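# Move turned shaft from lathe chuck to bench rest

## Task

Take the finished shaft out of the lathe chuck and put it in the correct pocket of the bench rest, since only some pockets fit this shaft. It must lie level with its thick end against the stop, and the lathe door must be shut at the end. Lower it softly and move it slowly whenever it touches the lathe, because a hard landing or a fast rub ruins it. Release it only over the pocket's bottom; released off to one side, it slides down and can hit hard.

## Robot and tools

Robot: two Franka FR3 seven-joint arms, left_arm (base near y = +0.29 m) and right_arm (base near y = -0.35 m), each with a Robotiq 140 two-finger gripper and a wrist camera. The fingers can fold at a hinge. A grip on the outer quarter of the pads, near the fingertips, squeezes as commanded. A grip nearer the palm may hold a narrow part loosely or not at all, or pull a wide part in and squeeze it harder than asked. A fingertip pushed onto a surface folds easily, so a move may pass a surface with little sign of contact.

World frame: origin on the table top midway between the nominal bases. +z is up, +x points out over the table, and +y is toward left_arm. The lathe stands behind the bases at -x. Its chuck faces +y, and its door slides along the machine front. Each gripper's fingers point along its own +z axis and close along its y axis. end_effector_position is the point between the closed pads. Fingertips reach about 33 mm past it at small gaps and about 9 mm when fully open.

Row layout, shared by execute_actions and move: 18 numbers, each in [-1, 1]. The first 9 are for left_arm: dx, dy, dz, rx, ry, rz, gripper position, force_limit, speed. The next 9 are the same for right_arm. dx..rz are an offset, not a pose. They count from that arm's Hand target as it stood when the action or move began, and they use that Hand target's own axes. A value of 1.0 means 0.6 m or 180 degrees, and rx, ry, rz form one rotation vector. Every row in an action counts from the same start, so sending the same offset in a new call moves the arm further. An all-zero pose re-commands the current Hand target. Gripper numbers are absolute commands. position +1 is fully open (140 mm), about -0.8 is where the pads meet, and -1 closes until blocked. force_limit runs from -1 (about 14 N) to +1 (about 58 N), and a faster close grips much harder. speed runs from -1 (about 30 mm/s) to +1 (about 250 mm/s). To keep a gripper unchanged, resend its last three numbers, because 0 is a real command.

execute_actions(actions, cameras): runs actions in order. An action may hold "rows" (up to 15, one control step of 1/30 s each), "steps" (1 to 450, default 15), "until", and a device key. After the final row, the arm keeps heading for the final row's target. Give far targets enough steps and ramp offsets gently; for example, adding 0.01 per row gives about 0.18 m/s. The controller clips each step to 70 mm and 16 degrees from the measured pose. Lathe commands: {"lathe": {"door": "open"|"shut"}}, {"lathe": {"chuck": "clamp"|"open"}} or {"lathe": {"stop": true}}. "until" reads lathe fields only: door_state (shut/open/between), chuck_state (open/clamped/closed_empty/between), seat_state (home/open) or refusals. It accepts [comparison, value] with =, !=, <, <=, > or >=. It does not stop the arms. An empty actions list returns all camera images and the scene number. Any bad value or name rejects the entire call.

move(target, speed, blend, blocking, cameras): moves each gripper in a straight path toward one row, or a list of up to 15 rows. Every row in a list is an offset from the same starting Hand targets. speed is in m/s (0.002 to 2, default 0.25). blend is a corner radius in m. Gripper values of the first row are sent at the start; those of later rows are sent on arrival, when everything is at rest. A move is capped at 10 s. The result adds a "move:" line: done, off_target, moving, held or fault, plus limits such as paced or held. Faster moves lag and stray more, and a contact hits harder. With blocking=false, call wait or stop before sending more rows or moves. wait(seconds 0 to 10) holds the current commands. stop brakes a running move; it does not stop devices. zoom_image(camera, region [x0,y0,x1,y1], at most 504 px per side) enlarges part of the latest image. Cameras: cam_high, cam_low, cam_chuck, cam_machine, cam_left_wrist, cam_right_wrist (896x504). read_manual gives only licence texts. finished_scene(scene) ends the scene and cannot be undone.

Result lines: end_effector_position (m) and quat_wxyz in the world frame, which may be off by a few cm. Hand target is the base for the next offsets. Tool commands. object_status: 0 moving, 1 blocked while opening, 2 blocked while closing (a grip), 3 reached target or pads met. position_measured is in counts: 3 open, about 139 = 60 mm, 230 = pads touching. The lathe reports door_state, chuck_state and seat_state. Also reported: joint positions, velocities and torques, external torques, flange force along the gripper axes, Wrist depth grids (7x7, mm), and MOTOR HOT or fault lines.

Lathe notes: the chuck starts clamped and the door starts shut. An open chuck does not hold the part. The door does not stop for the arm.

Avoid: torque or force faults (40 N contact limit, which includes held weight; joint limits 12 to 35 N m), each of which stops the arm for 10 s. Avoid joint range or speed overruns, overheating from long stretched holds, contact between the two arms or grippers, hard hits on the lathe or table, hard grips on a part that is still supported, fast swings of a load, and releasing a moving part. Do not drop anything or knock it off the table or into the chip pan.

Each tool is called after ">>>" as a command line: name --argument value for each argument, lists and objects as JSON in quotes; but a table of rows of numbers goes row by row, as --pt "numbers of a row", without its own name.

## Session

>>> execute_actions --actions '[{"lathe":{"door":"open"},"steps":90,"until":{"lathe":{"door_state":"open"}}}]' --cameras '["all"]'

>>> zoom_image --camera "cam_low" --region '[400, 200, 680, 330]'

>>> zoom_image --camera "cam_chuck" --region '[380, 120, 680, 300]'

>>> zoom_image --camera "cam_machine" --region '[340, 160, 460, 270]'

Scene clock: 2.20 s.
left_arm: end_effector_position=(+0.3467, +0.4807, +0.3851) position_measured=3 object_status=3 end_effector_quat_wxyz=(+0.103, +0.892, +0.437, +0.049) | right_arm: end_effector_position=(+0.3125, +0.0839, +0.2078) position_measured=3 object_status=3 end_effector_quat_wxyz=(-0.006, +0.851, -0.526, +0.004)
Joint positions: left_arm=[0.667 -0.497 -0.04 -2.175 -0.243 1.737 -1.817] | right_arm=[0.945 0.026 0.002 -2.071 -0.009 2.111 0.448]
Joint torques (N m): left_arm=[-0.96 -15.3 0.35 23.25 0.53 2.61 0.16] | right_arm=[-0.74 -33.55 0.39 24.53 0.62 2.52 -0.02]
External joint torques (N m): left_arm=[-0.99 -0.11 -0.04 -1.51 0.1 -0.09 0.13] | right_arm=[-0.78 -0.37 0.33 0.23 -0.02 -0.07 -0.02]
Flange force (N): left_arm=[-4.1 -1.6 3.8] | right_arm=[0.5 0.0 -0.9]
Wrist depth (mm): cam_left_wrist=[1005 440 465 - - - 594 / 1066 1053 492 - - 612 663 / 1090 1174 - 537 - 601 676 / 1105 138 - 566 594 137 - / - 115 637 - 627 128 95 / - 551 584 - 651 - 95 / - 515 624 1085 - 395 -] | cam_right_wrist=[285 289 292 299 301 597 522 / 303 303 302 306 313 1010 1002 / 312 318 319 327 332 1049 1006 / 334 139 333 350 345 139 1053 / 87 118 355 369 503 122 98 / - 386 390 391 450 - 94 / - 415 415 1307 406 410 -]
Hand target: left_arm +0.3467, +0.4807, +0.3851; +0.103, +0.892, +0.437, +0.049 | right_arm +0.3125, +0.0839, +0.2078; -0.006, +0.851, -0.526, +0.004
Tool commands: left_gripper/position=+1.0 left_gripper/force_limit=+1.0 left_gripper/speed=+1.0 right_gripper/position=+1.0 right_gripper/force_limit=+1.0 right_gripper/speed=+1.0
lathe: door_state=open chuck_state=clamped seat_state=home
camera_calibration:
cam_left_wrist: T_world_to_cam=[[0.768531, -0.603272, 0.213128, -0.0460894], [-0.637984, -0.697399, 0.326513, 0.435671], [-0.0483415, -0.386908, -0.92085, 0.696682], [0, 0, 0, 1]] pos_world=[0.347051, 0.545584, 0.509111]
cam_right_wrist: T_world_to_cam=[[-0.892781, -0.450377, -0.0101384, 0.328636], [-0.427023, 0.838888, 0.337519, 0.00236435], [-0.143506, 0.30566, -0.941264, 0.356018], [0, 0, 0, 1]] pos_world=[0.345501, 0.0372066, 0.337641]

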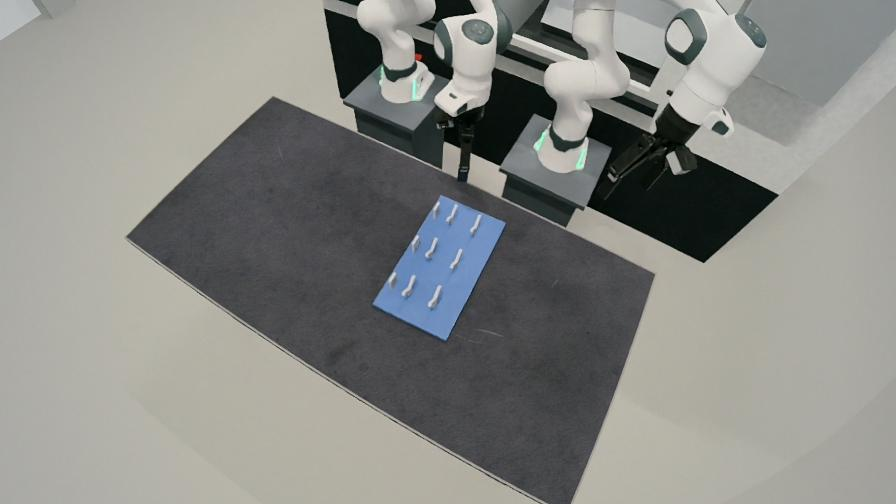

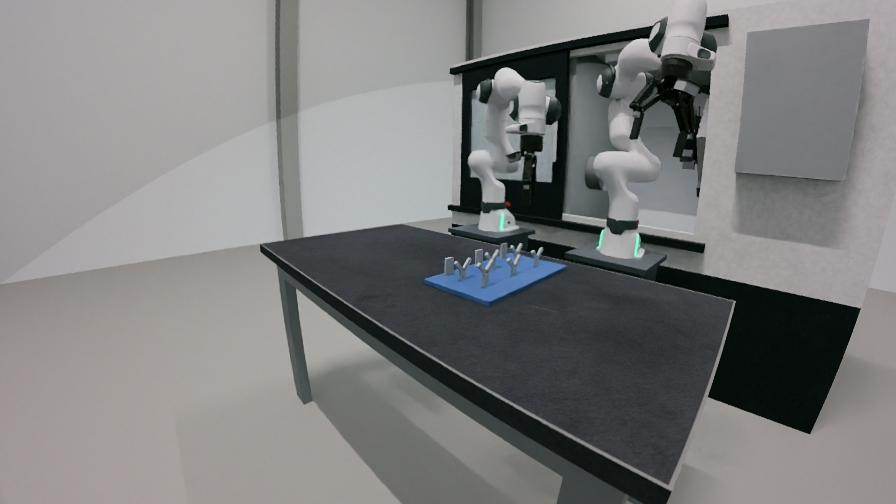

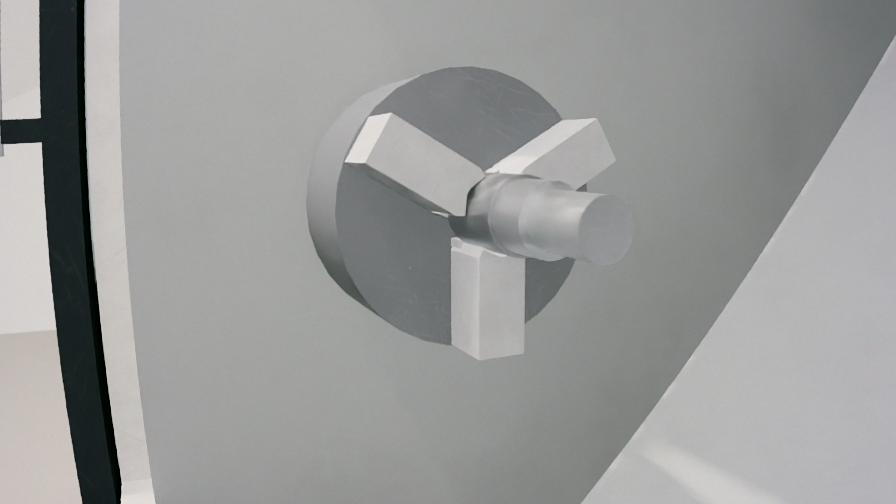

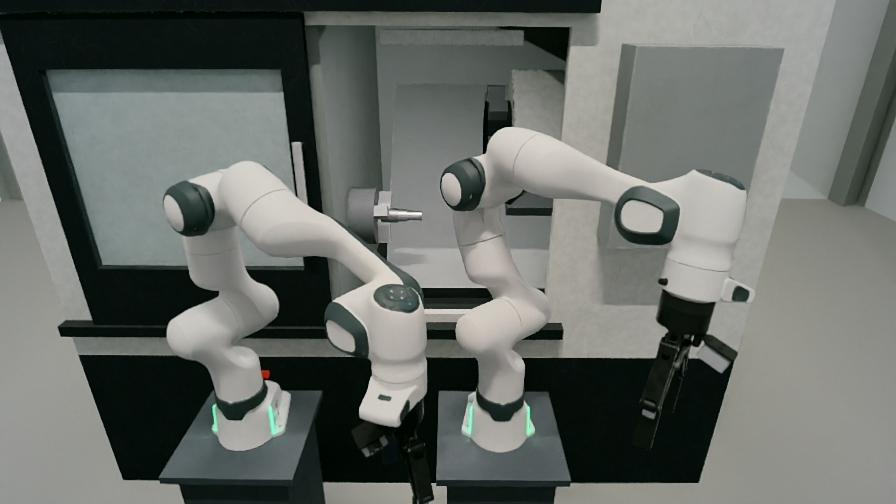

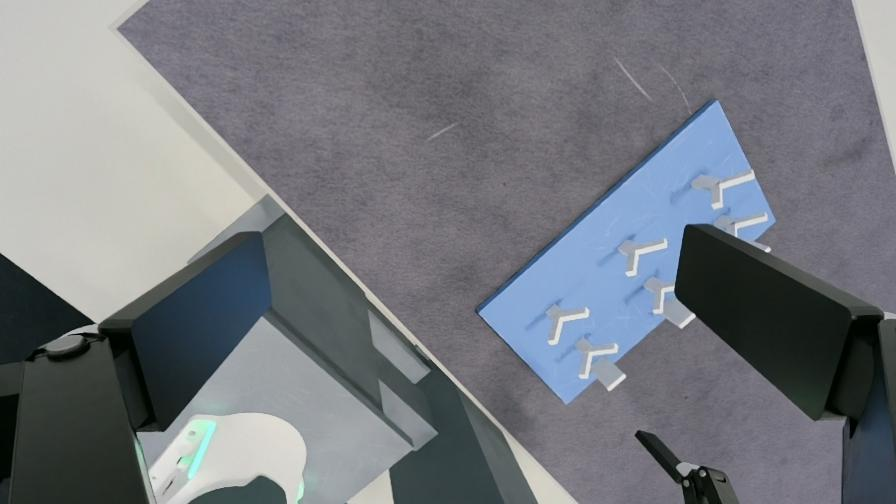

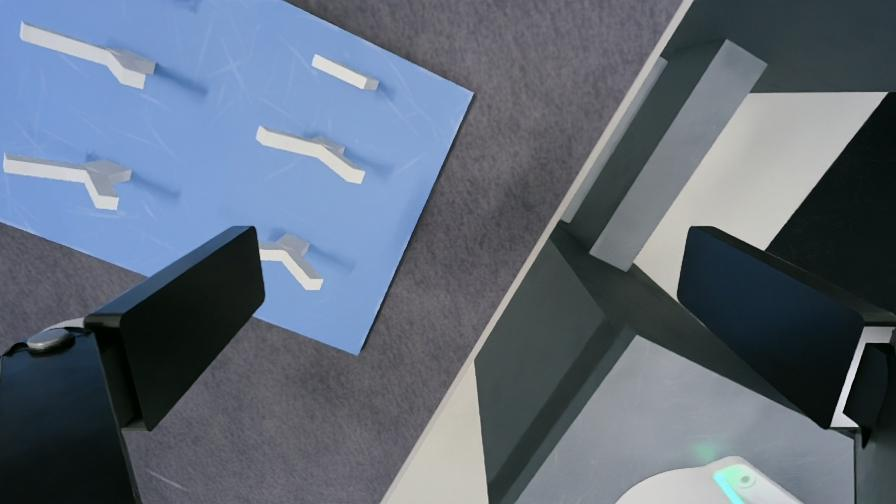

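Scaled by 1.800.

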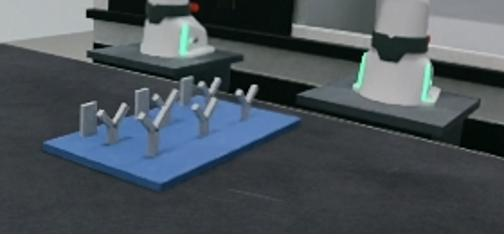

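Scaled by 1.680.

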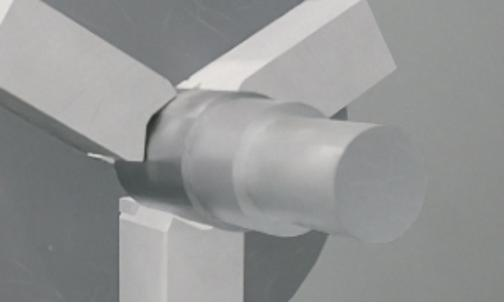

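Scaled by 4.200.

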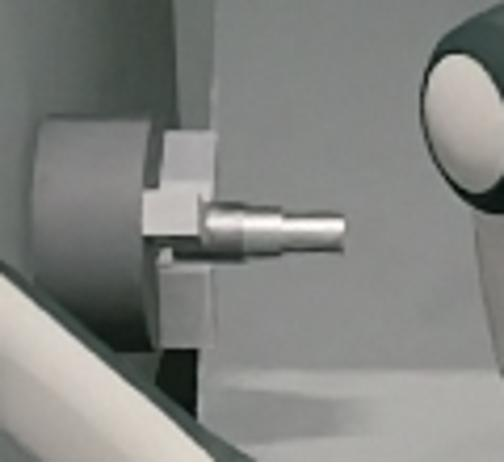

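>>> move --target '[-0.0367,0.3385,0.3783,0.0135,-0.1352,-0.2217,1,1,1,0,0,0,0,0,0,1,1,1]' --speed 0.25 --cameras '["cam_left_wrist","cam_low"]'

>>> zoom_image --camera "cam_low" --region '[415, 230, 575, 310]'

Scene clock: 45.70 s.
left_arm: end_effector_position=(+0.5286, +0.3095, +0.2106) position_measured=3 object_status=3 end_effector_quat_wxyz=(+0.183, +0.686, +0.680, -0.183) | right_arm: end_effector_position=(+0.3125, +0.0839, +0.2078) position_measured=3 object_status=3 end_effector_quat_wxyz=(-0.006, +0.851, -0.526, +0.004)
Joint positions: left_arm=[0.58 0.176 -0.318 -1.936 -0.478 1.914 -2.663] | right_arm=[0.945 0.026 0.002 -2.071 -0.009 2.111 0.448]
Joint velocities: left_arm=[-0.001 -0.001 0.001 0 -0.002 0 -0.005] | right_arm=[within noise]
Joint torques (N m): left_arm=[-1.43 -34.59 -1.45 22.42 0.16 1.87 -0.07] | right_arm=[-0.71 -33.54 0.33 24.49 0.63 2.52 -0.02]
External joint torques (N m): left_arm=[-1.44 1.19 0.27 -1.03 0.12 0.22 -0.06] | right_arm=[-0.62 -0.4 0.4 0.25 -0.01 -0.05 -0.02]
Flange force (N): left_arm=[0.2 0.7 3.5] | right_arm=[0.3 0.1 -0.9]
Wrist depth (mm): cam_left_wrist=[- - - - - - 285 / - 327 324 325 326 326 - / - 366 364 365 363 359 384 / - 137 419 423 421 136 431 / - 115 451 557 566 128 95 / - 743 - - 699 2991 95 / - 309 - - 3661 3144 -] | cam_right_wrist=[286 289 292 299 298 303 531 / 303 303 302 302 315 843 998 / 313 318 318 328 327 1044 1019 / 334 140 331 346 657 139 924 / 87 118 356 368 545 122 98 / - 385 389 393 507 395 94 / - 413 415 1286 422 409 -]
Hand target: left_arm +0.5299, +0.3102, +0.2101; +0.183, +0.683, +0.683, -0.183 | right_arm +0.3125, +0.0839, +0.2078; -0.006, +0.851, -0.526, +0.004
Off the commanded pose: left_arm 0.002 m, 1 deg | right_arm 0.000 m, 0 deg.
lathe: door_state=open chuck_state=clamped seat_state=home
move: done
camera_calibration:
cam_left_wrist: T_world_to_cam=[[0.999759, -0.0207741, -0.00708605, -0.508026], [-0.00810393, -0.649381, 0.76042, 0.0500798], [-0.0203986, -0.760179, -0.649393, 0.522192], [0, 0, 0, 1]] pos_world=[0.518962, 0.418926, 0.297426]
Images, in order (width x height): cam_low 896x504, cam_left_wrist 896x504.

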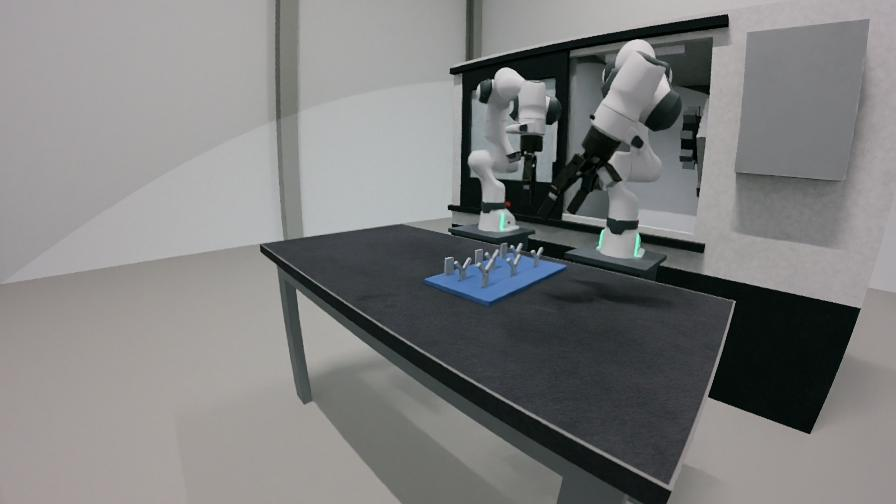

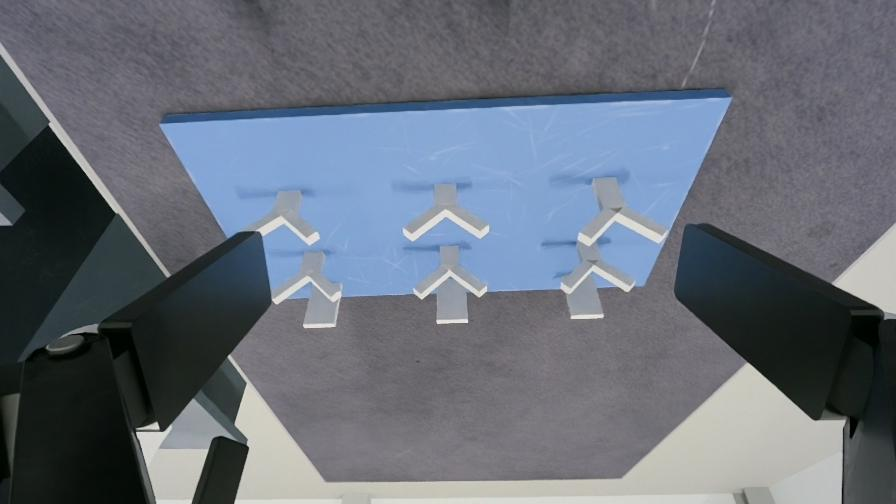

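Scaled by 3.150.

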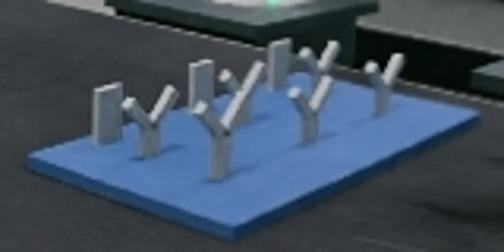

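>>> zoom_image --camera "cam_left_wrist" --region '[240, 150, 480, 340]'

>>> zoom_image --camera "cam_left_wrist" --region '[450, 150, 690, 340]'

Scaled by 2.100.

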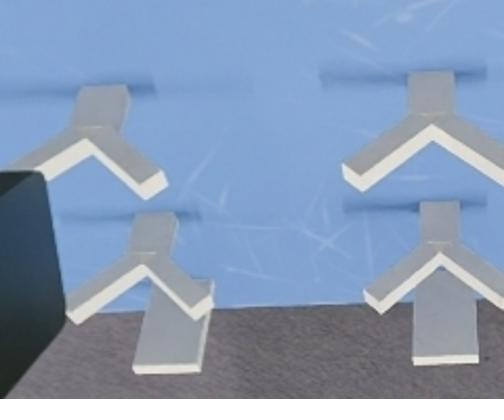

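Scaled by 2.100.

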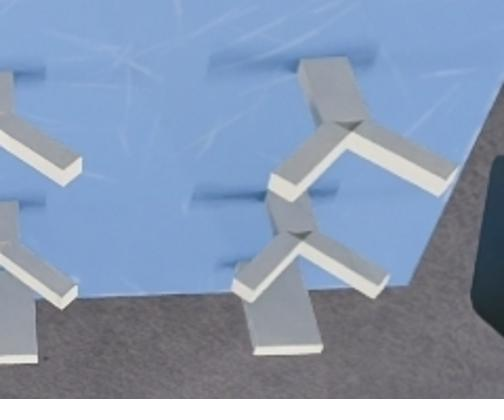

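>>> move --target '[0.178,-0.333,-0.3915,0,0,0,1,1,1,0,0,0,0,0,-0.361,1,1,1]' --speed 0.25

Scene clock: 81.97 s.
left_arm: end_effector_position=(+0.3315, +0.5201, +0.3609) position_measured=3 object_status=3 end_effector_quat_wxyz=(+0.184, +0.681, +0.685, -0.181) | right_arm: end_effector_position=(+0.3123, +0.0841, +0.2078) position_measured=3 object_status=3 end_effector_quat_wxyz=(-0.002, +1.000, +0.012, +0.009)
Joint positions: left_arm=[0.867 -0.078 -0.039 -1.823 -0.359 1.362 -2.325] | right_arm=[0.933 0.026 0.016 -2.071 -0.013 2.111 -0.679]
Joint velocities: left_arm=[within noise] | right_arm=[0.001 0 0 -0.001 -0.001 0 -0.006]
Joint torques (N m): left_arm=[-1.07 -27.75 0.29 22.68 0.3 1.01 0.32] | right_arm=[-1.14 -33.6 0.06 24.64 0.99 2.62 -0.13]
External joint torques (N m): left_arm=[-1.1 0.94 0.16 -0.91 0.46 -0.33 0.33] | right_arm=[-1.14 -0.5 0.03 0.34 0.31 -0.06 -0.14]
Flange force (N): left_arm=[0.9 -0.3 1.6] | right_arm=[0.9 1.0 -1.1]
Wrist depth (mm): cam_left_wrist=[454 459 665 - 491 440 433 / 483 495 665 512 - 504 - / 452 532 663 569 592 598 644 / 406 447 - 661 668 137 1947 / - 115 - 840 750 127 95 / - 947 1100 1168 - - 95 / - 1348 3956 3956 4380 3956 -] | cam_right_wrist=[297 293 286 287 301 301 302 / 314 309 303 303 315 317 316 / 328 329 329 330 332 333 333 / 344 139 344 348 351 149 345 / 87 118 517 1129 829 130 98 / - 96 404 1217 1217 612 94 / - 395 417 - 1140 484 -]
Hand target: left_arm +0.3301, +0.5201, +0.3602; +0.183, +0.683, +0.683, -0.183 | right_arm +0.3125, +0.0839, +0.2078; -0.003, +1.000, +0.013, +0.007
Off the commanded pose: left_arm 0.002 m, 0 deg | right_arm 0.000 m, 0 deg.
lathe: door_state=open chuck_state=clamped seat_state=home
move: done

>>> move --pt "0 0 0 0 0 0 1 1 1 -0.2125 0.2535 -0.2582 0 0 0 1 1 1" --pt "0 0 0 0 0 0 1 1 1 -0.4882 0.1243 -0.2612 0 0 -0.1633 1 1 1" --pt "0 0 0 0 0 0 1 1 1 -0.792 0.1473 -0.2657 0 0 -0.3267 1 1 1" --pt "0 0 0 0 0 0 1 1 1 -0.9278 0.2143 -0.268 0 0 -0.4072 1 1 1" --speed 0.28 --blend '[0.04,0.04,0.04,0]' --cameras '["cam_machine"]'

Scene clock: 109.37 s.
left_arm: end_effector_position=(+0.3315, +0.5201, +0.3609) position_measured=3 object_status=3 end_effector_quat_wxyz=(+0.184, +0.681, +0.685, -0.181) | right_arm: end_effector_position=(-0.2419, -0.0600, +0.3599) position_measured=3 object_status=3 end_effector_quat_wxyz=(+0.001, +0.797, +0.604, +0.009)
Joint positions: left_arm=[0.867 -0.078 -0.039 -1.823 -0.359 1.362 -2.324] | right_arm=[1.711 -0.686 0.386 -2.294 0.223 1.645 -0.91]
Joint velocities: left_arm=[within noise] | right_arm=[0.002 0.001 -0.001 0 -0.001 -0.001 -0.006]
Joint torques (N m): left_arm=[-0.98 -27.76 0.25 22.68 0.29 1 0.33] | right_arm=[-0.34 -5.91 -7.41 24.55 0.77 2.48 -0.3]
External joint torques (N m): left_arm=[-0.97 1.03 0.16 -0.98 0.46 -0.34 0.35] | right_arm=[-0.35 0.61 0.22 0.62 0 -0.18 -0.3]
Flange force (N): left_arm=[1.1 -0.4 1.6] | right_arm=[2.6 -2.2 -2.3]
Wrist depth (mm): cam_left_wrist=[457 459 719 436 - 437 445 / 484 494 639 505 516 - - / 454 530 609 574 595 583 - / 407 138 685 627 663 137 2096 / - 115 981 - - 127 95 / - 115 1001 - - 1168 95 / - 1326 3607 4809 3893 4157 -] | cam_right_wrist=[407 428 1085 1071 1109 1095 1085 / - 480 1085 1145 1150 1155 1150 / 591 464 1129 1172 818 1177 1188 / 640 128 - 1267 522 139 537 / 86 118 - 1335 525 130 98 / - 110 556 1410 555 422 94 / - 389 531 1468 1486 448 -]
Hand target: left_arm +0.3301, +0.5201, +0.3602; +0.183, +0.683, +0.683, -0.183 | right_arm -0.2427, -0.0605, +0.3598; +0.002, +0.794, +0.608, +0.008
Off the commanded pose: left_arm 0.002 m, 0 deg | right_arm 0.001 m, 0 deg.
lathe: door_state=open chuck_state=clamped seat_state=home
move: done
Images, in order (width x height): cam_machine 896x504.

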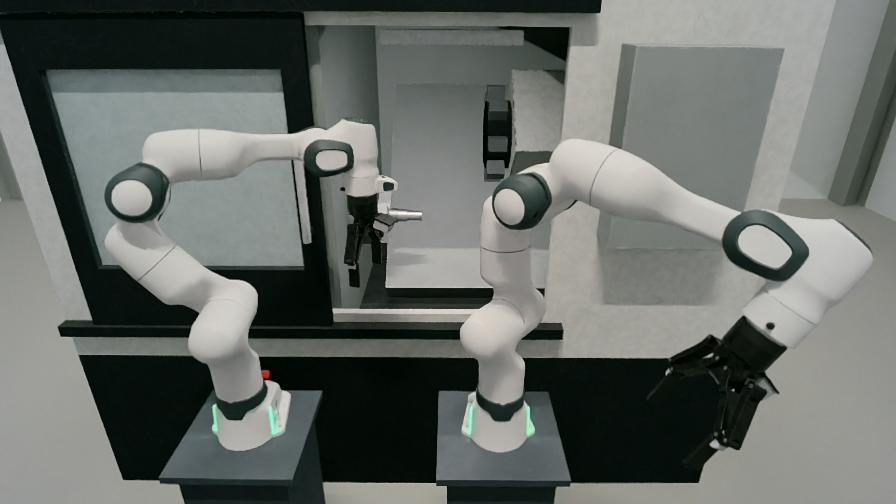

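>>> move --pt "0 0 0 0 0 0 1 1 1 -0.1265 -0.0783 0.0333 0 0 -0.0833 0.4 1 1" --pt "0 0 0 0 0 0 1 1 1 -0.0947 -0.4185 -0.1003 0.3082 -0.0428 -0.0763 0.4 1 1" --speed 0.22 --cameras '["cam_machine","cam_right_wrist"]'

Scene clock: 128.60 s.
left_arm: end_effector_position=(+0.3315, +0.5201, +0.3609) position_measured=3 object_status=3 end_effector_quat_wxyz=(+0.184, +0.681, +0.685, -0.181) | right_arm: end_effector_position=(-0.5005, -0.0501, +0.4177) position_measured=78 object_status=3 end_effector_quat_wxyz=(-0.326, +0.628, +0.626, -0.326)
Joint positions: left_arm=[0.867 -0.078 -0.039 -1.823 -0.359 1.362 -2.324] | right_arm=[2.22 -0.549 0.112 -2.46 1.108 2.32 -1.477]
Joint velocities: left_arm=[within noise] | right_arm=[0.002 0.001 0 -0.001 -0.002 0 -0.005]
Joint torques (N m): left_arm=[-1.02 -27.77 0.24 22.69 0.29 1.01 0.29] | right_arm=[-0.27 -13.87 -1.9 26.01 0.72 1.97 -0.27]
External joint torques (N m): left_arm=[-1.06 1.07 0.1 -0.97 0.45 -0.33 0.31] | right_arm=[-0.25 0.44 0.08 0.02 0.28 0.25 -0.19]
Flange force (N): left_arm=[1.1 -0.1 1.6] | right_arm=[1.2 0.3 2.1]
Wrist depth (mm): cam_left_wrist=[455 457 651 425 - - 444 / 486 494 715 529 523 - 488 / 451 533 - 594 584 590 - / 404 451 - 629 666 136 1901 / - 115 - - 879 128 95 / - 114 936 - - - 95 / - 1312 3893 - 3504 4542 -] | cam_right_wrist=[- - 399 643 666 541 353 / - - 405 653 - 558 355 / 998 - 416 460 - 575 369 / - - 356 405 157 133 386 / - 86 370 404 408 108 90 / - - 336 - 341 - - / - - - - 325 - -]
Hand target: left_arm +0.3301, +0.5201, +0.3602; +0.183, +0.683, +0.683, -0.183 | right_arm -0.5008, -0.0500, +0.4164; -0.327, +0.627, +0.627, -0.327
Off the commanded pose: left_arm 0.002 m, 0 deg | right_arm 0.001 m, 0 deg.
lathe: door_state=open chuck_state=clamped seat_state=home
move: done
camera_calibration:
cam_right_wrist: T_world_to_cam=[[0.578576, 0.00160542, -0.815627, 0.639999], [0.275739, -0.941504, 0.193746, 0.0194339], [-0.767605, -0.336997, -0.545174, -0.0321904], [0, 0, 0, 1]] pos_world=[-0.400356, 0.00642157, 0.500686]
Images, in order (width x height): cam_machine 896x504, cam_right_wrist 896x504.

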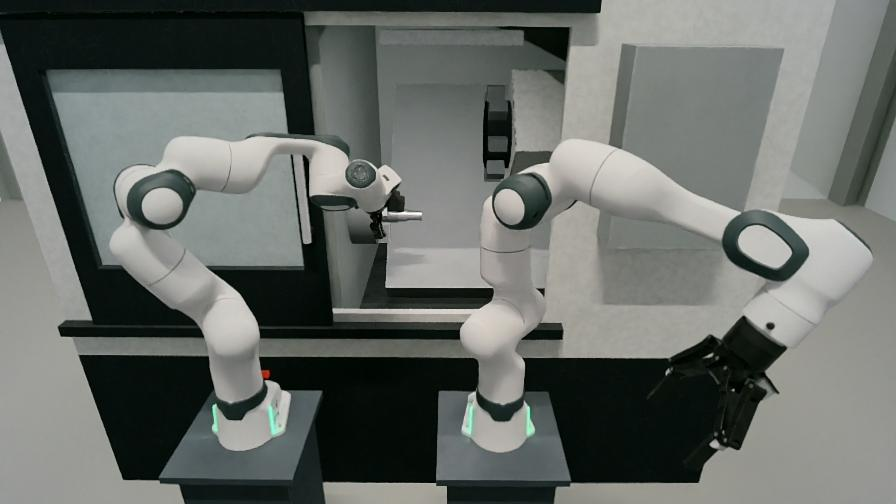

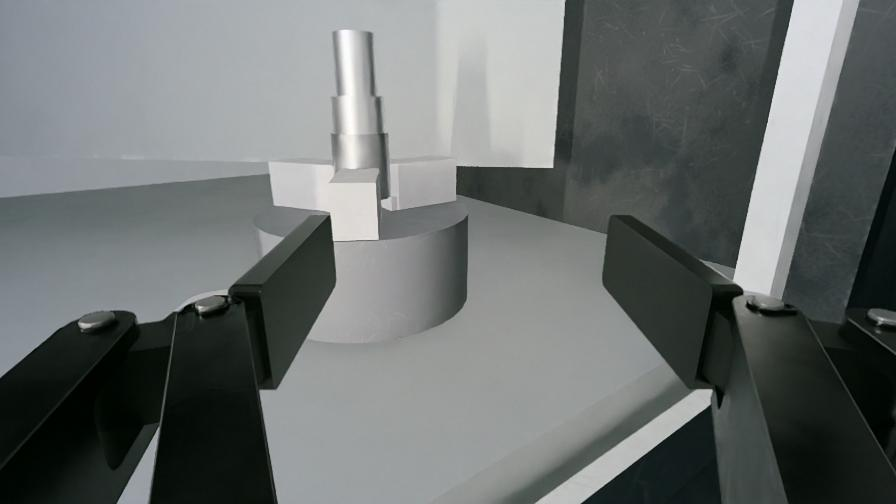

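>>> move --target '[0,0,0,0,0,0,1,1,1,0.0567,-0.1563,0.28,0,0,0,0.4,1,1]' --speed 0.18 --cameras '["cam_right_wrist"]'

Scene clock: 136.47 s.
left_arm: end_effector_position=(+0.3315, +0.5201, +0.3609) position_measured=3 object_status=3 end_effector_quat_wxyz=(+0.184, +0.681, +0.685, -0.181) | right_arm: end_effector_position=(-0.6915, -0.0158, +0.3976) position_measured=78 object_status=3 end_effector_quat_wxyz=(-0.328, +0.626, +0.628, -0.327)
Joint positions: left_arm=[0.867 -0.078 -0.039 -1.823 -0.359 1.362 -2.324] | right_arm=[2.291 -0.011 0.315 -2.009 1.092 2.612 -1.383]
Joint velocities: left_arm=[within noise] | right_arm=[0 0 0 0 0 0 0.006]
Joint torques (N m): left_arm=[-1.02 -27.82 0.21 22.69 0.31 1 0.32] | right_arm=[-0.69 -31.51 0.78 26.65 -0.83 2.15 0.04]
External joint torques (N m): left_arm=[-1.03 0.75 0.1 -0.83 0.46 -0.33 0.34] | right_arm=[-0.86 0.37 0.73 0.75 -0.36 0.24 0.12]
Flange force (N): left_arm=[0.6 -0.5 1.6] | right_arm=[2.2 -3.5 2.4]
Wrist depth (mm): cam_left_wrist=[457 458 739 - - - 461 / 482 493 566 - - - 494 / 454 531 612 - 588 561 587 / 405 448 656 635 668 137 674 / - 115 919 818 837 128 95 / - 114 1005 - - 3555 95 / - 1363 3956 - 3893 3832 -] | cam_right_wrist=[- - - 487 - 510 451 / 607 555 - 247 - 517 460 / 625 - - 261 - 536 466 / - - 147 274 311 533 486 / - 86 267 234 284 108 92 / - - 242 218 240 - - / - - 253 224 240 - -]
Hand target: left_arm +0.3301, +0.5201, +0.3602; +0.183, +0.683, +0.683, -0.183 | right_arm -0.6922, -0.0158, +0.3970; -0.327, +0.627, +0.627, -0.327
Off the commanded pose: left_arm 0.002 m, 0 deg | right_arm 0.001 m, 0 deg.
lathe: door_state=open chuck_state=clamped seat_state=home
move: done
camera_calibration:
cam_right_wrist: T_world_to_cam=[[0.575641, 0.00645022, -0.817677, 0.733057], [0.279971, -0.941084, 0.189674, 0.112833], [-0.76828, -0.33811, -0.543532, -0.179368], [0, 0, 0, 1]] pos_world=[-0.591373, 0.0408108, 0.48051]
Images, in order (width x height): cam_right_wrist 896x504.

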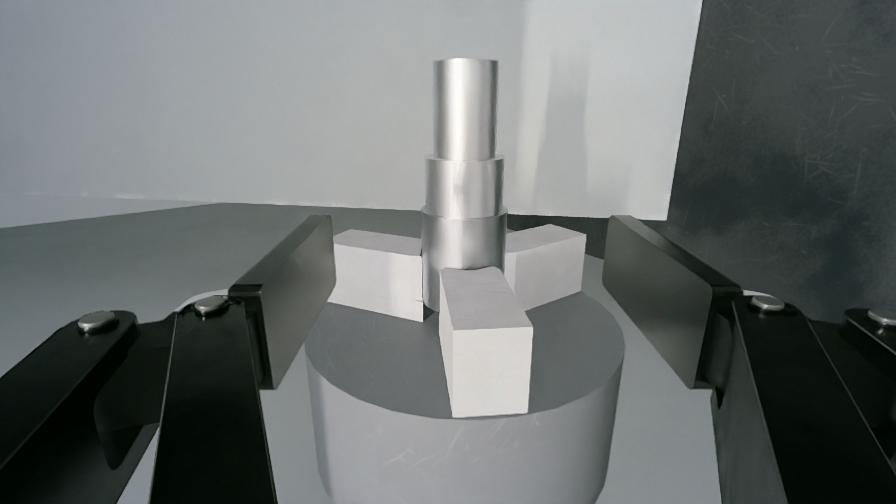

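>>> move --pt "0 0 0 0 0 0 1 1 1 0 0.0017 0.14 0 0 0 0.4 1 1" --pt "0 0 0 0 0 0 1 1 1 0 0.0017 0.2167 0 0 0 0.4 1 1" --speed '[0.1,0.06]' --blend '[0.005,0]' --cameras '["cam_right_wrist","cam_chuck"]'

Scene clock: 147.93 s.
left_arm: end_effector_position=(+0.3315, +0.5201, +0.3609) position_measured=3 object_status=3 end_effector_quat_wxyz=(+0.184, +0.681, +0.685, -0.181) | right_arm: end_effector_position=(-0.7977, -0.0162, +0.3218) position_measured=78 object_status=3 end_effector_quat_wxyz=(-0.327, +0.626, +0.628, -0.327)
Joint positions: left_arm=[0.867 -0.078 -0.039 -1.823 -0.359 1.362 -2.324] | right_arm=[2.414 0.344 0.349 -1.758 1.032 2.808 -1.366]
Joint velocities: left_arm=[within noise] | right_arm=[0.003 0 -0.003 0 0.001 0.001 0.004]
Joint torques (N m): left_arm=[-0.99 -27.81 0.23 22.68 0.31 1.01 0.35] | right_arm=[0.35 -43.04 3.46 25.91 -1.36 2.28 0.11]
External joint torques (N m): left_arm=[-1.01 1.04 0.11 -0.96 0.47 -0.32 0.36] | right_arm=[0.42 -0.14 -0.07 0.61 -0.28 0.31 0.19]
Flange force (N): left_arm=[1.1 -0.3 1.7] | right_arm=[0.7 -3.7 2.3]
Wrist depth (mm): cam_left_wrist=[455 458 574 440 - - - / 486 499 652 - - - - / 455 531 563 606 588 588 583 / 407 447 661 651 668 136 1752 / - 115 - 766 791 127 95 / - 962 989 1208 1168 2819 95 / - 1298 3773 3893 3832 4542 -] | cam_right_wrist=[- - - 121 - - 383 / - - - 127 369 370 401 / 484 - 427 134 - 380 410 / - - 144 136 145 394 420 / - 86 145 143 189 108 89 / - - 185 148 190 - - / - - 186 131 179 - -]
Hand target: left_arm +0.3301, +0.5201, +0.3602; +0.183, +0.683, +0.683, -0.183 | right_arm -0.7982, -0.0158, +0.3217; -0.327, +0.627, +0.627, -0.327
Off the commanded pose: left_arm 0.002 m, 0 deg | right_arm 0.001 m, 0 deg.
lathe: door_state=open chuck_state=clamped seat_state=home
move: done
camera_calibration:
cam_right_wrist: T_world_to_cam=[[0.576698, 0.00578691, -0.816937, 0.732728], [0.280331, -0.940662, 0.19123, 0.156387], [-0.767355, -0.339295, -0.544101, -0.301387], [0, 0, 0, 1]] pos_world=[-0.697674, 0.0406074, 0.404701]
Images, in order (width x height): cam_chuck 896x504, cam_right_wrist 896x504.

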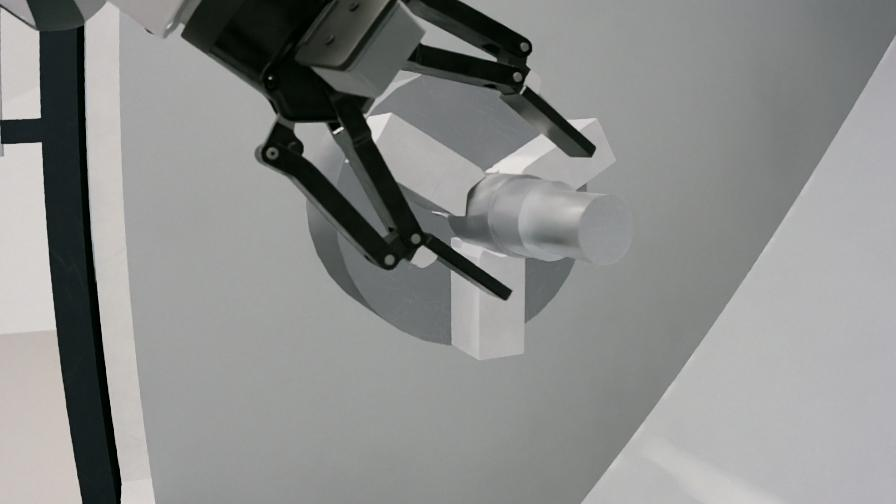

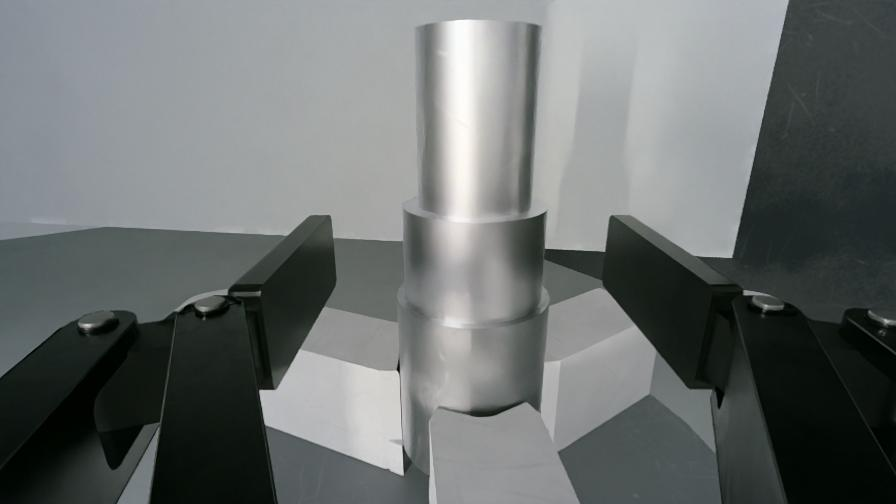

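>>> execute_actions --actions '[{"rows":[[0,0,0,0,0,0,1,1,1,0.0025,0,0,0,0,0,-1,1,-1]],"steps":100},{"lathe":{"chuck":"open"},"steps":150,"until":{"lathe":{"chuck_state":"open"}}},{"steps":15}]' --cameras '["cam_right_wrist","cam_chuck"]'

Scene clock: 157.80 s.
left_arm: end_effector_position=(+0.3315, +0.5201, +0.3609) position_measured=3 object_status=3 end_effector_quat_wxyz=(+0.184, +0.681, +0.685, -0.181) | right_arm: end_effector_position=(-0.7971, -0.0132, +0.3194) position_measured=160 object_status=2 end_effector_quat_wxyz=(-0.326, +0.628, +0.627, -0.326)
Joint positions: left_arm=[0.867 -0.078 -0.039 -1.823 -0.359 1.362 -2.324] | right_arm=[2.417 0.348 0.341 -1.755 1.031 2.807 -1.364]
Joint torques (N m): left_arm=[-1 -27.81 0.26 22.69 0.29 1.01 0.35] | right_arm=[0.07 -44.9 4.18 26.5 -1.17 1.95 -0.01]
External joint torques (N m): left_arm=[-0.84 1.03 0.32 -0.96 0.47 -0.32 0.36] | right_arm=[-0.13 -1.76 0.46 1.21 -0.1 0 0.07]
External joint torques at the end of the 1st action: left_arm=[-1.02 1.11 0.14 -1.05 0.46 -0.34 0.37] | right_arm=[0.16 0 0.32 1.39 0.03 0.06 0.22]
External joint torques at the end of the 2nd action: left_arm=[-1.02 1.11 0.15 -1.07 0.46 -0.34 0.31] | right_arm=[0.47 -2 0.85 1.54 -0.08 -0.01 0.08]
Flange force (N): left_arm=[1.3 -0.6 1.5] | right_arm=[-0.1 -1.8 -2.1]
Flange force at the end of the 1st action (N): left_arm=[1.2 -0.4 1.8] | right_arm=[2.4 -3.8 3.7]
Flange force at the end of the 2nd action (N): left_arm=[1.1 -0.3 1.9] | right_arm=[-0.5 -2.7 -1.4]
Wrist depth (mm): cam_left_wrist=[458 459 642 434 - 472 - / 486 496 639 505 470 - - / 452 527 603 607 583 557 - / 407 448 645 659 666 136 693 / - 115 1251 812 - 127 95 / - 114 1039 - - 2666 95 / - 1326 3504 3956 - 4380 -] | cam_right_wrist=[- - - 122 - - 379 / - - - 127 132 - 393 / - - - 134 388 - 401 / 635 747 - 136 141 489 419 / 530 90 91 141 143 92 407 / - 72 65 150 - 78 72 / - 69 - 135 130 - -]
Hand target: left_arm +0.3301, +0.5201, +0.3602; +0.183, +0.683, +0.683, -0.183 | right_arm -0.7981, -0.0143, +0.3217; -0.327, +0.627, +0.627, -0.327
Off the commanded pose: left_arm 0.002 m, 0 deg | right_arm 0.003 m, 0 deg.
lathe: door_state=open chuck_state=open seat_state=open
camera_calibration:
cam_right_wrist: T_world_to_cam=[[0.57899, 0.00176773, -0.815333, 0.73167], [0.276151, -0.941319, 0.194061, 0.155258], [-0.767145, -0.337514, -0.545502, -0.300534], [0, 0, 0, 1]] pos_world=[-0.697058, 0.0434195, 0.402483]
Images, in order (width x height): cam_chuck 896x504, cam_right_wrist 896x504.

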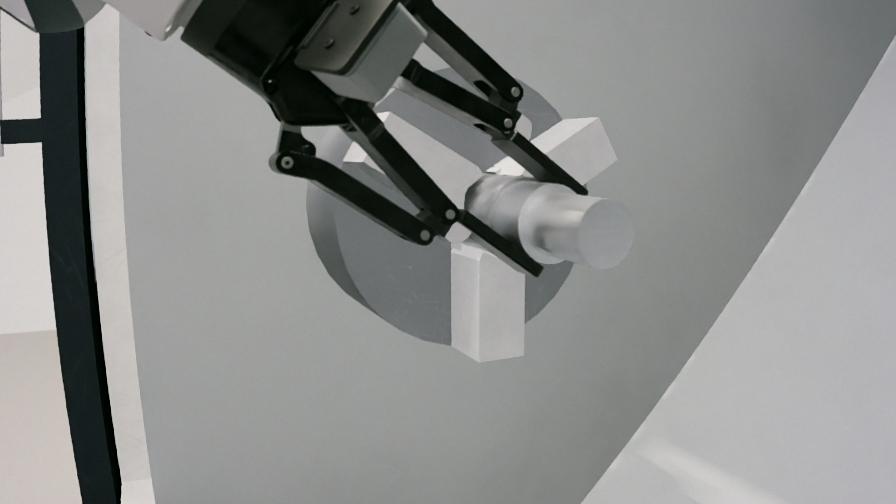

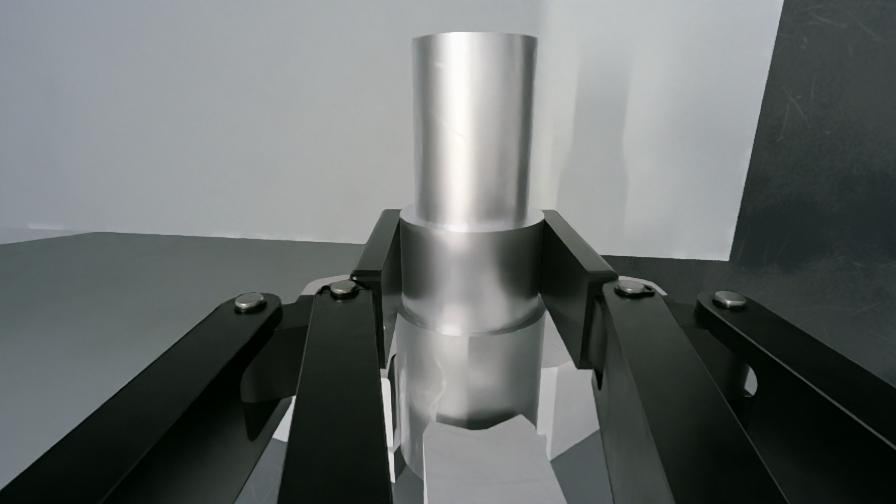

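>>> move --target '[0,0,0,0,0,0,1,1,1,0,-0.0082,-0.0057,0,0,0,-1,1,-1]' --speed 0.02

Scene clock: 168.17 s.
left_arm: end_effector_position=(+0.3315, +0.5201, +0.3609) position_measured=3 object_status=3 end_effector_quat_wxyz=(+0.184, +0.681, +0.685, -0.181) | right_arm: end_effector_position=(-0.7964, -0.0131, +0.3197) position_measured=160 object_status=2 end_effector_quat_wxyz=(-0.324, +0.630, +0.627, -0.325)
Joint positions: left_arm=[0.867 -0.078 -0.039 -1.823 -0.359 1.362 -2.324] | right_arm=[2.424 0.346 0.332 -1.754 1.02 2.8 -1.349]
Joint velocities: left_arm=[within noise] | right_arm=[-0.001 0.001 -0.002 0 -0.002 0 0.006]
Joint torques (N m): left_arm=[-1.01 -27.82 0.25 22.63 0.3 1.01 0.31] | right_arm=[0.02 -47.52 3.92 27.84 -1.36 1.76 0.01]
External joint torques (N m): left_arm=[-1.03 0.91 0.13 -0.95 0.45 -0.32 0.33] | right_arm=[-0.27 -4.48 0.25 2.63 -0.33 -0.21 0.1]
Flange force (N): left_arm=[0.8 -0.5 1.8] | right_arm=[-0.1 -4.8 -6.5]
Wrist depth (mm): cam_left_wrist=[453 463 663 444 446 - 458 / 482 496 654 501 505 - - / 454 512 1125 - 590 604 574 / 405 448 1162 634 672 136 1978 / - 115 - 823 840 127 95 / - 936 1026 1018 1168 1071 95 / - 1348 3661 4229 4380 3504 -] | cam_right_wrist=[- - 398 123 352 355 387 / 456 - - 127 375 363 391 / 445 - - 134 388 - 404 / - - 119 136 140 495 419 / - - 91 141 135 92 413 / - 72 65 150 - 78 72 / - 69 - 135 130 - -]
Hand target: left_arm +0.3301, +0.5201, +0.3602; +0.183, +0.683, +0.683, -0.183 | right_arm -0.7982, -0.0143, +0.3277; -0.327, +0.627, +0.627, -0.327
Off the commanded pose: left_arm 0.002 m, 0 deg | right_arm 0.008 m, 0 deg.
lathe: door_state=open chuck_state=open seat_state=open
move: off_target (right_arm)

>>> move --target '[0,0,0,0,0,0,1,1,1,0.1,-0.0055,-0.0038,0,0,0,-1,1,-1]' --speed 0.02 --cameras '["cam_right_wrist","cam_chuck"]'

Scene clock: 175.27 s.
left_arm: end_effector_position=(+0.3315, +0.5201, +0.3609) position_measured=3 object_status=3 end_effector_quat_wxyz=(+0.184, +0.681, +0.685, -0.181) | right_arm: end_effector_position=(-0.7956, +0.0448, +0.3192) position_measured=160 object_status=2 end_effector_quat_wxyz=(-0.320, +0.629, +0.629, -0.325)
Joint positions: left_arm=[0.867 -0.078 -0.039 -1.823 -0.359 1.362 -2.324] | right_arm=[2.421 0.431 0.241 -1.614 0.973 2.687 -1.339]
Joint velocities: left_arm=[within noise] | right_arm=[0 0.001 0 0.001 0 -0.003 0]
Joint torques (N m): left_arm=[-1.04 -27.86 0.26 22.64 0.29 1 0.27] | right_arm=[-0.15 -52.34 3.97 30.79 -0.4 2.37 0.19]
External joint torques (N m): left_arm=[-1.07 0.91 0.13 -0.98 0.45 -0.34 0.29] | right_arm=[-0.19 -5.62 0.82 5.14 0.26 0.34 0.27]
Flange force (N): left_arm=[0.7 -0.5 1.9] | right_arm=[2.6 -8.6 -2.5]
Wrist depth (mm): cam_left_wrist=[457 534 732 - - 444 436 / 485 495 717 - 521 508 - / 455 529 585 - 590 578 - / 406 448 656 654 665 136 1931 / - 115 - - 815 128 95 / - 940 1013 1044 - 2637 95 / - 1277 905 4157 4628 4229 -] | cam_right_wrist=[- - - 122 352 - 390 / - - - 127 360 366 385 / - 439 - 134 - 441 410 / - - - 137 139 474 417 / - - 91 142 135 92 413 / - 73 65 149 - 78 72 / - 69 - 161 - - -]
Hand target: left_arm +0.3301, +0.5201, +0.3602; +0.183, +0.683, +0.683, -0.183 | right_arm -0.7981, +0.0457, +0.3317; -0.327, +0.627, +0.627, -0.327
Off the commanded pose: left_arm 0.002 m, 0 deg | right_arm 0.013 m, 1 deg.
lathe: door_state=open chuck_state=open seat_state=open
move: off_target (right_arm)
camera_calibration:
cam_right_wrist: T_world_to_cam=[[0.587945, 0.000810093, -0.808901, 0.735667], [0.278611, -0.939014, 0.201566, 0.208929], [-0.759406, -0.343878, -0.552314, -0.271298], [0, 0, 0, 1]] pos_world=[-0.696766, 0.102298, 0.403127]
Images, in order (width x height): cam_chuck 896x504, cam_right_wrist 896x504.

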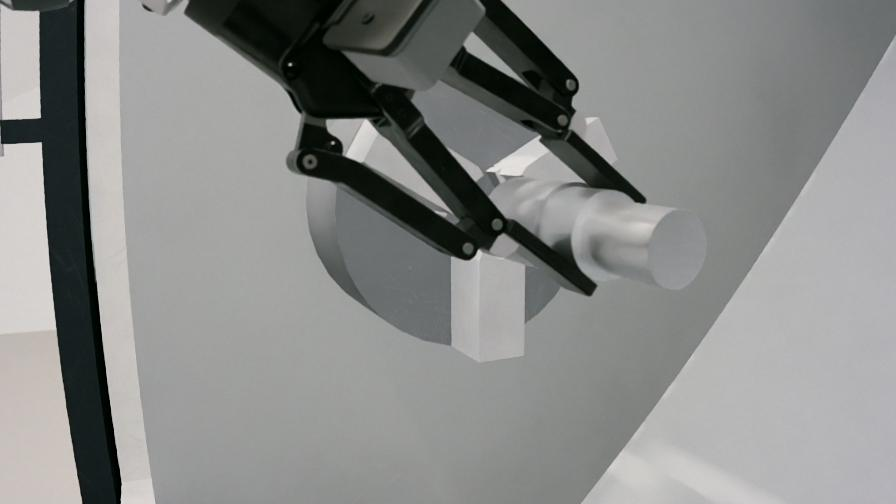

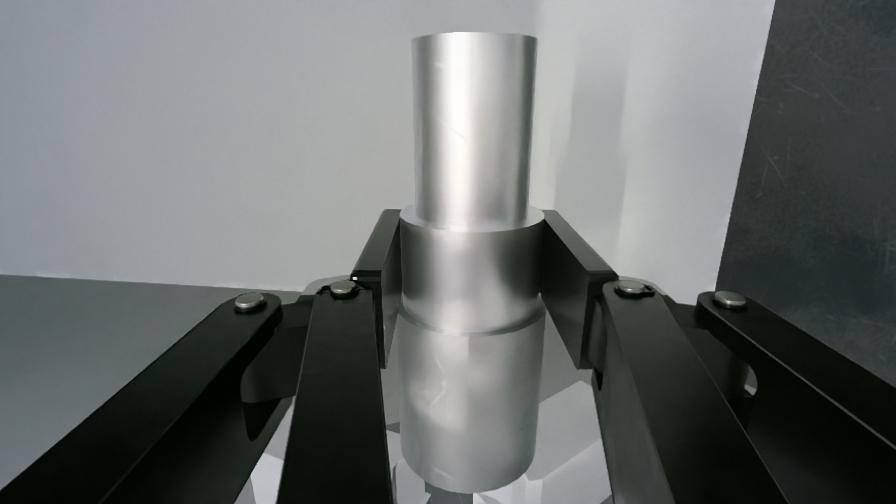

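>>> move --pt "0 0 0 0 0 0 1 1 1 0.0267 -0.0085 -0.2055 0 0 0 -1 1 -1" --pt "0 0 0 0 0 0 1 1 1 -0.0762 0.1512 -0.5007 0 0 0 -1 1 -1" --pt "0 0 0 0 0 0 1 1 1 -0.2853 0.4158 -0.7045 -0.306 0.0234 0.0348 -1 1 -1" --speed '[0.08,0.2,0.2]' --blend '[0.02,0.03,0]' --cameras '["cam_right_wrist","cam_machine"]'

Scene clock: 193.40 s.
left_arm: end_effector_position=(+0.3315, +0.5201, +0.3609) position_measured=3 object_status=3 end_effector_quat_wxyz=(+0.184, +0.681, +0.685, -0.181) | right_arm: end_effector_position=(-0.3082, -0.1274, +0.3649) position_measured=160 object_status=2 end_effector_quat_wxyz=(+0.001, +0.748, +0.663, +0.003)
Joint positions: left_arm=[0.867 -0.078 -0.039 -1.823 -0.359 1.362 -2.324] | right_arm=[1.847 -0.728 0.457 -2.282 0.291 1.604 -0.874]
Joint velocities: left_arm=[within noise] | right_arm=[-0.001 0 0.001 0.003 0 -0.004 0.007]
Joint torques (N m): left_arm=[-1 -27.79 0.26 22.66 0.3 1.01 0.33] | right_arm=[-1.47 -6.9 -9.03 27.29 0.87 2.83 0.15]
External joint torques (N m): left_arm=[-1.11 0.98 0.04 -0.96 0.45 -0.33 0.34] | right_arm=[-1.53 -2.69 0.27 3.88 0.07 0.17 0.15]
Flange force (N): left_arm=[0.9 -0.3 1.8] | right_arm=[-0.3 -2.4 -9.4]
Wrist depth (mm): cam_left_wrist=[460 532 732 - 444 433 - / 483 494 726 - - 499 - / 452 531 590 - 590 550 585 / 403 448 - 654 665 136 693 / - 115 - 837 - 128 95 / - 115 1018 1157 - - 95 / - 1355 3661 4088 3716 4380 -] | cam_right_wrist=[550 424 832 1053 1071 1099 1099 / 576 568 782 127 1145 1161 1150 / 600 615 515 134 507 505 1188 / - 493 486 137 145 508 528 / - 92 91 141 135 92 533 / - 72 65 149 - 78 72 / - 69 - 161 - - 71]
Hand target: left_arm +0.3301, +0.5201, +0.3602; +0.183, +0.683, +0.683, -0.183 | right_arm -0.3089, -0.1258, +0.3694; -0.004, +0.750, +0.661, +0.006
Off the commanded pose: left_arm 0.002 m, 0 deg | right_arm 0.005 m, 1 deg.
lathe: door_state=open chuck_state=open seat_state=open
move: off_target (right_arm)
camera_calibration:
cam_right_wrist: T_world_to_cam=[[0.993185, -0.115941, 0.0118441, 0.296684], [-0.113195, -0.935459, 0.334819, -0.266721], [-0.0277397, -0.333878, -0.942208, 0.433907], [0, 0, 0, 1]] pos_world=[-0.312817, -0.0702367, 0.494621]
Images, in order (width x height): cam_machine 896x504, cam_right_wrist 896x504.

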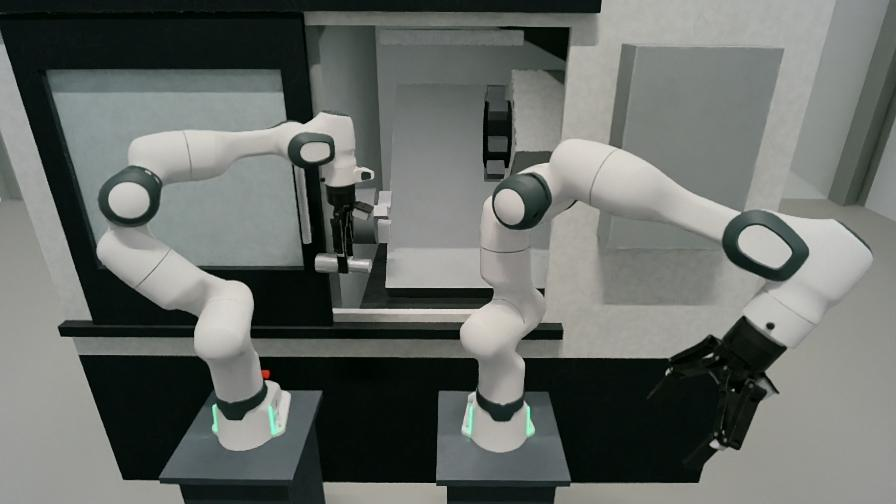

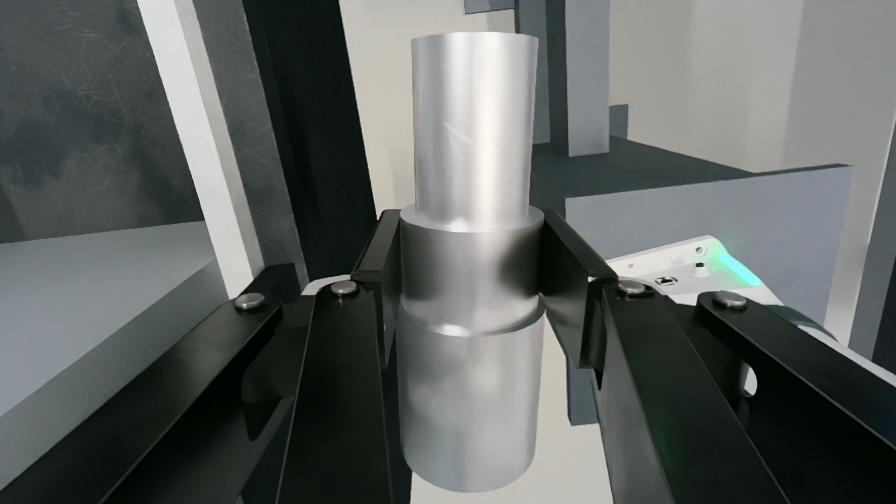

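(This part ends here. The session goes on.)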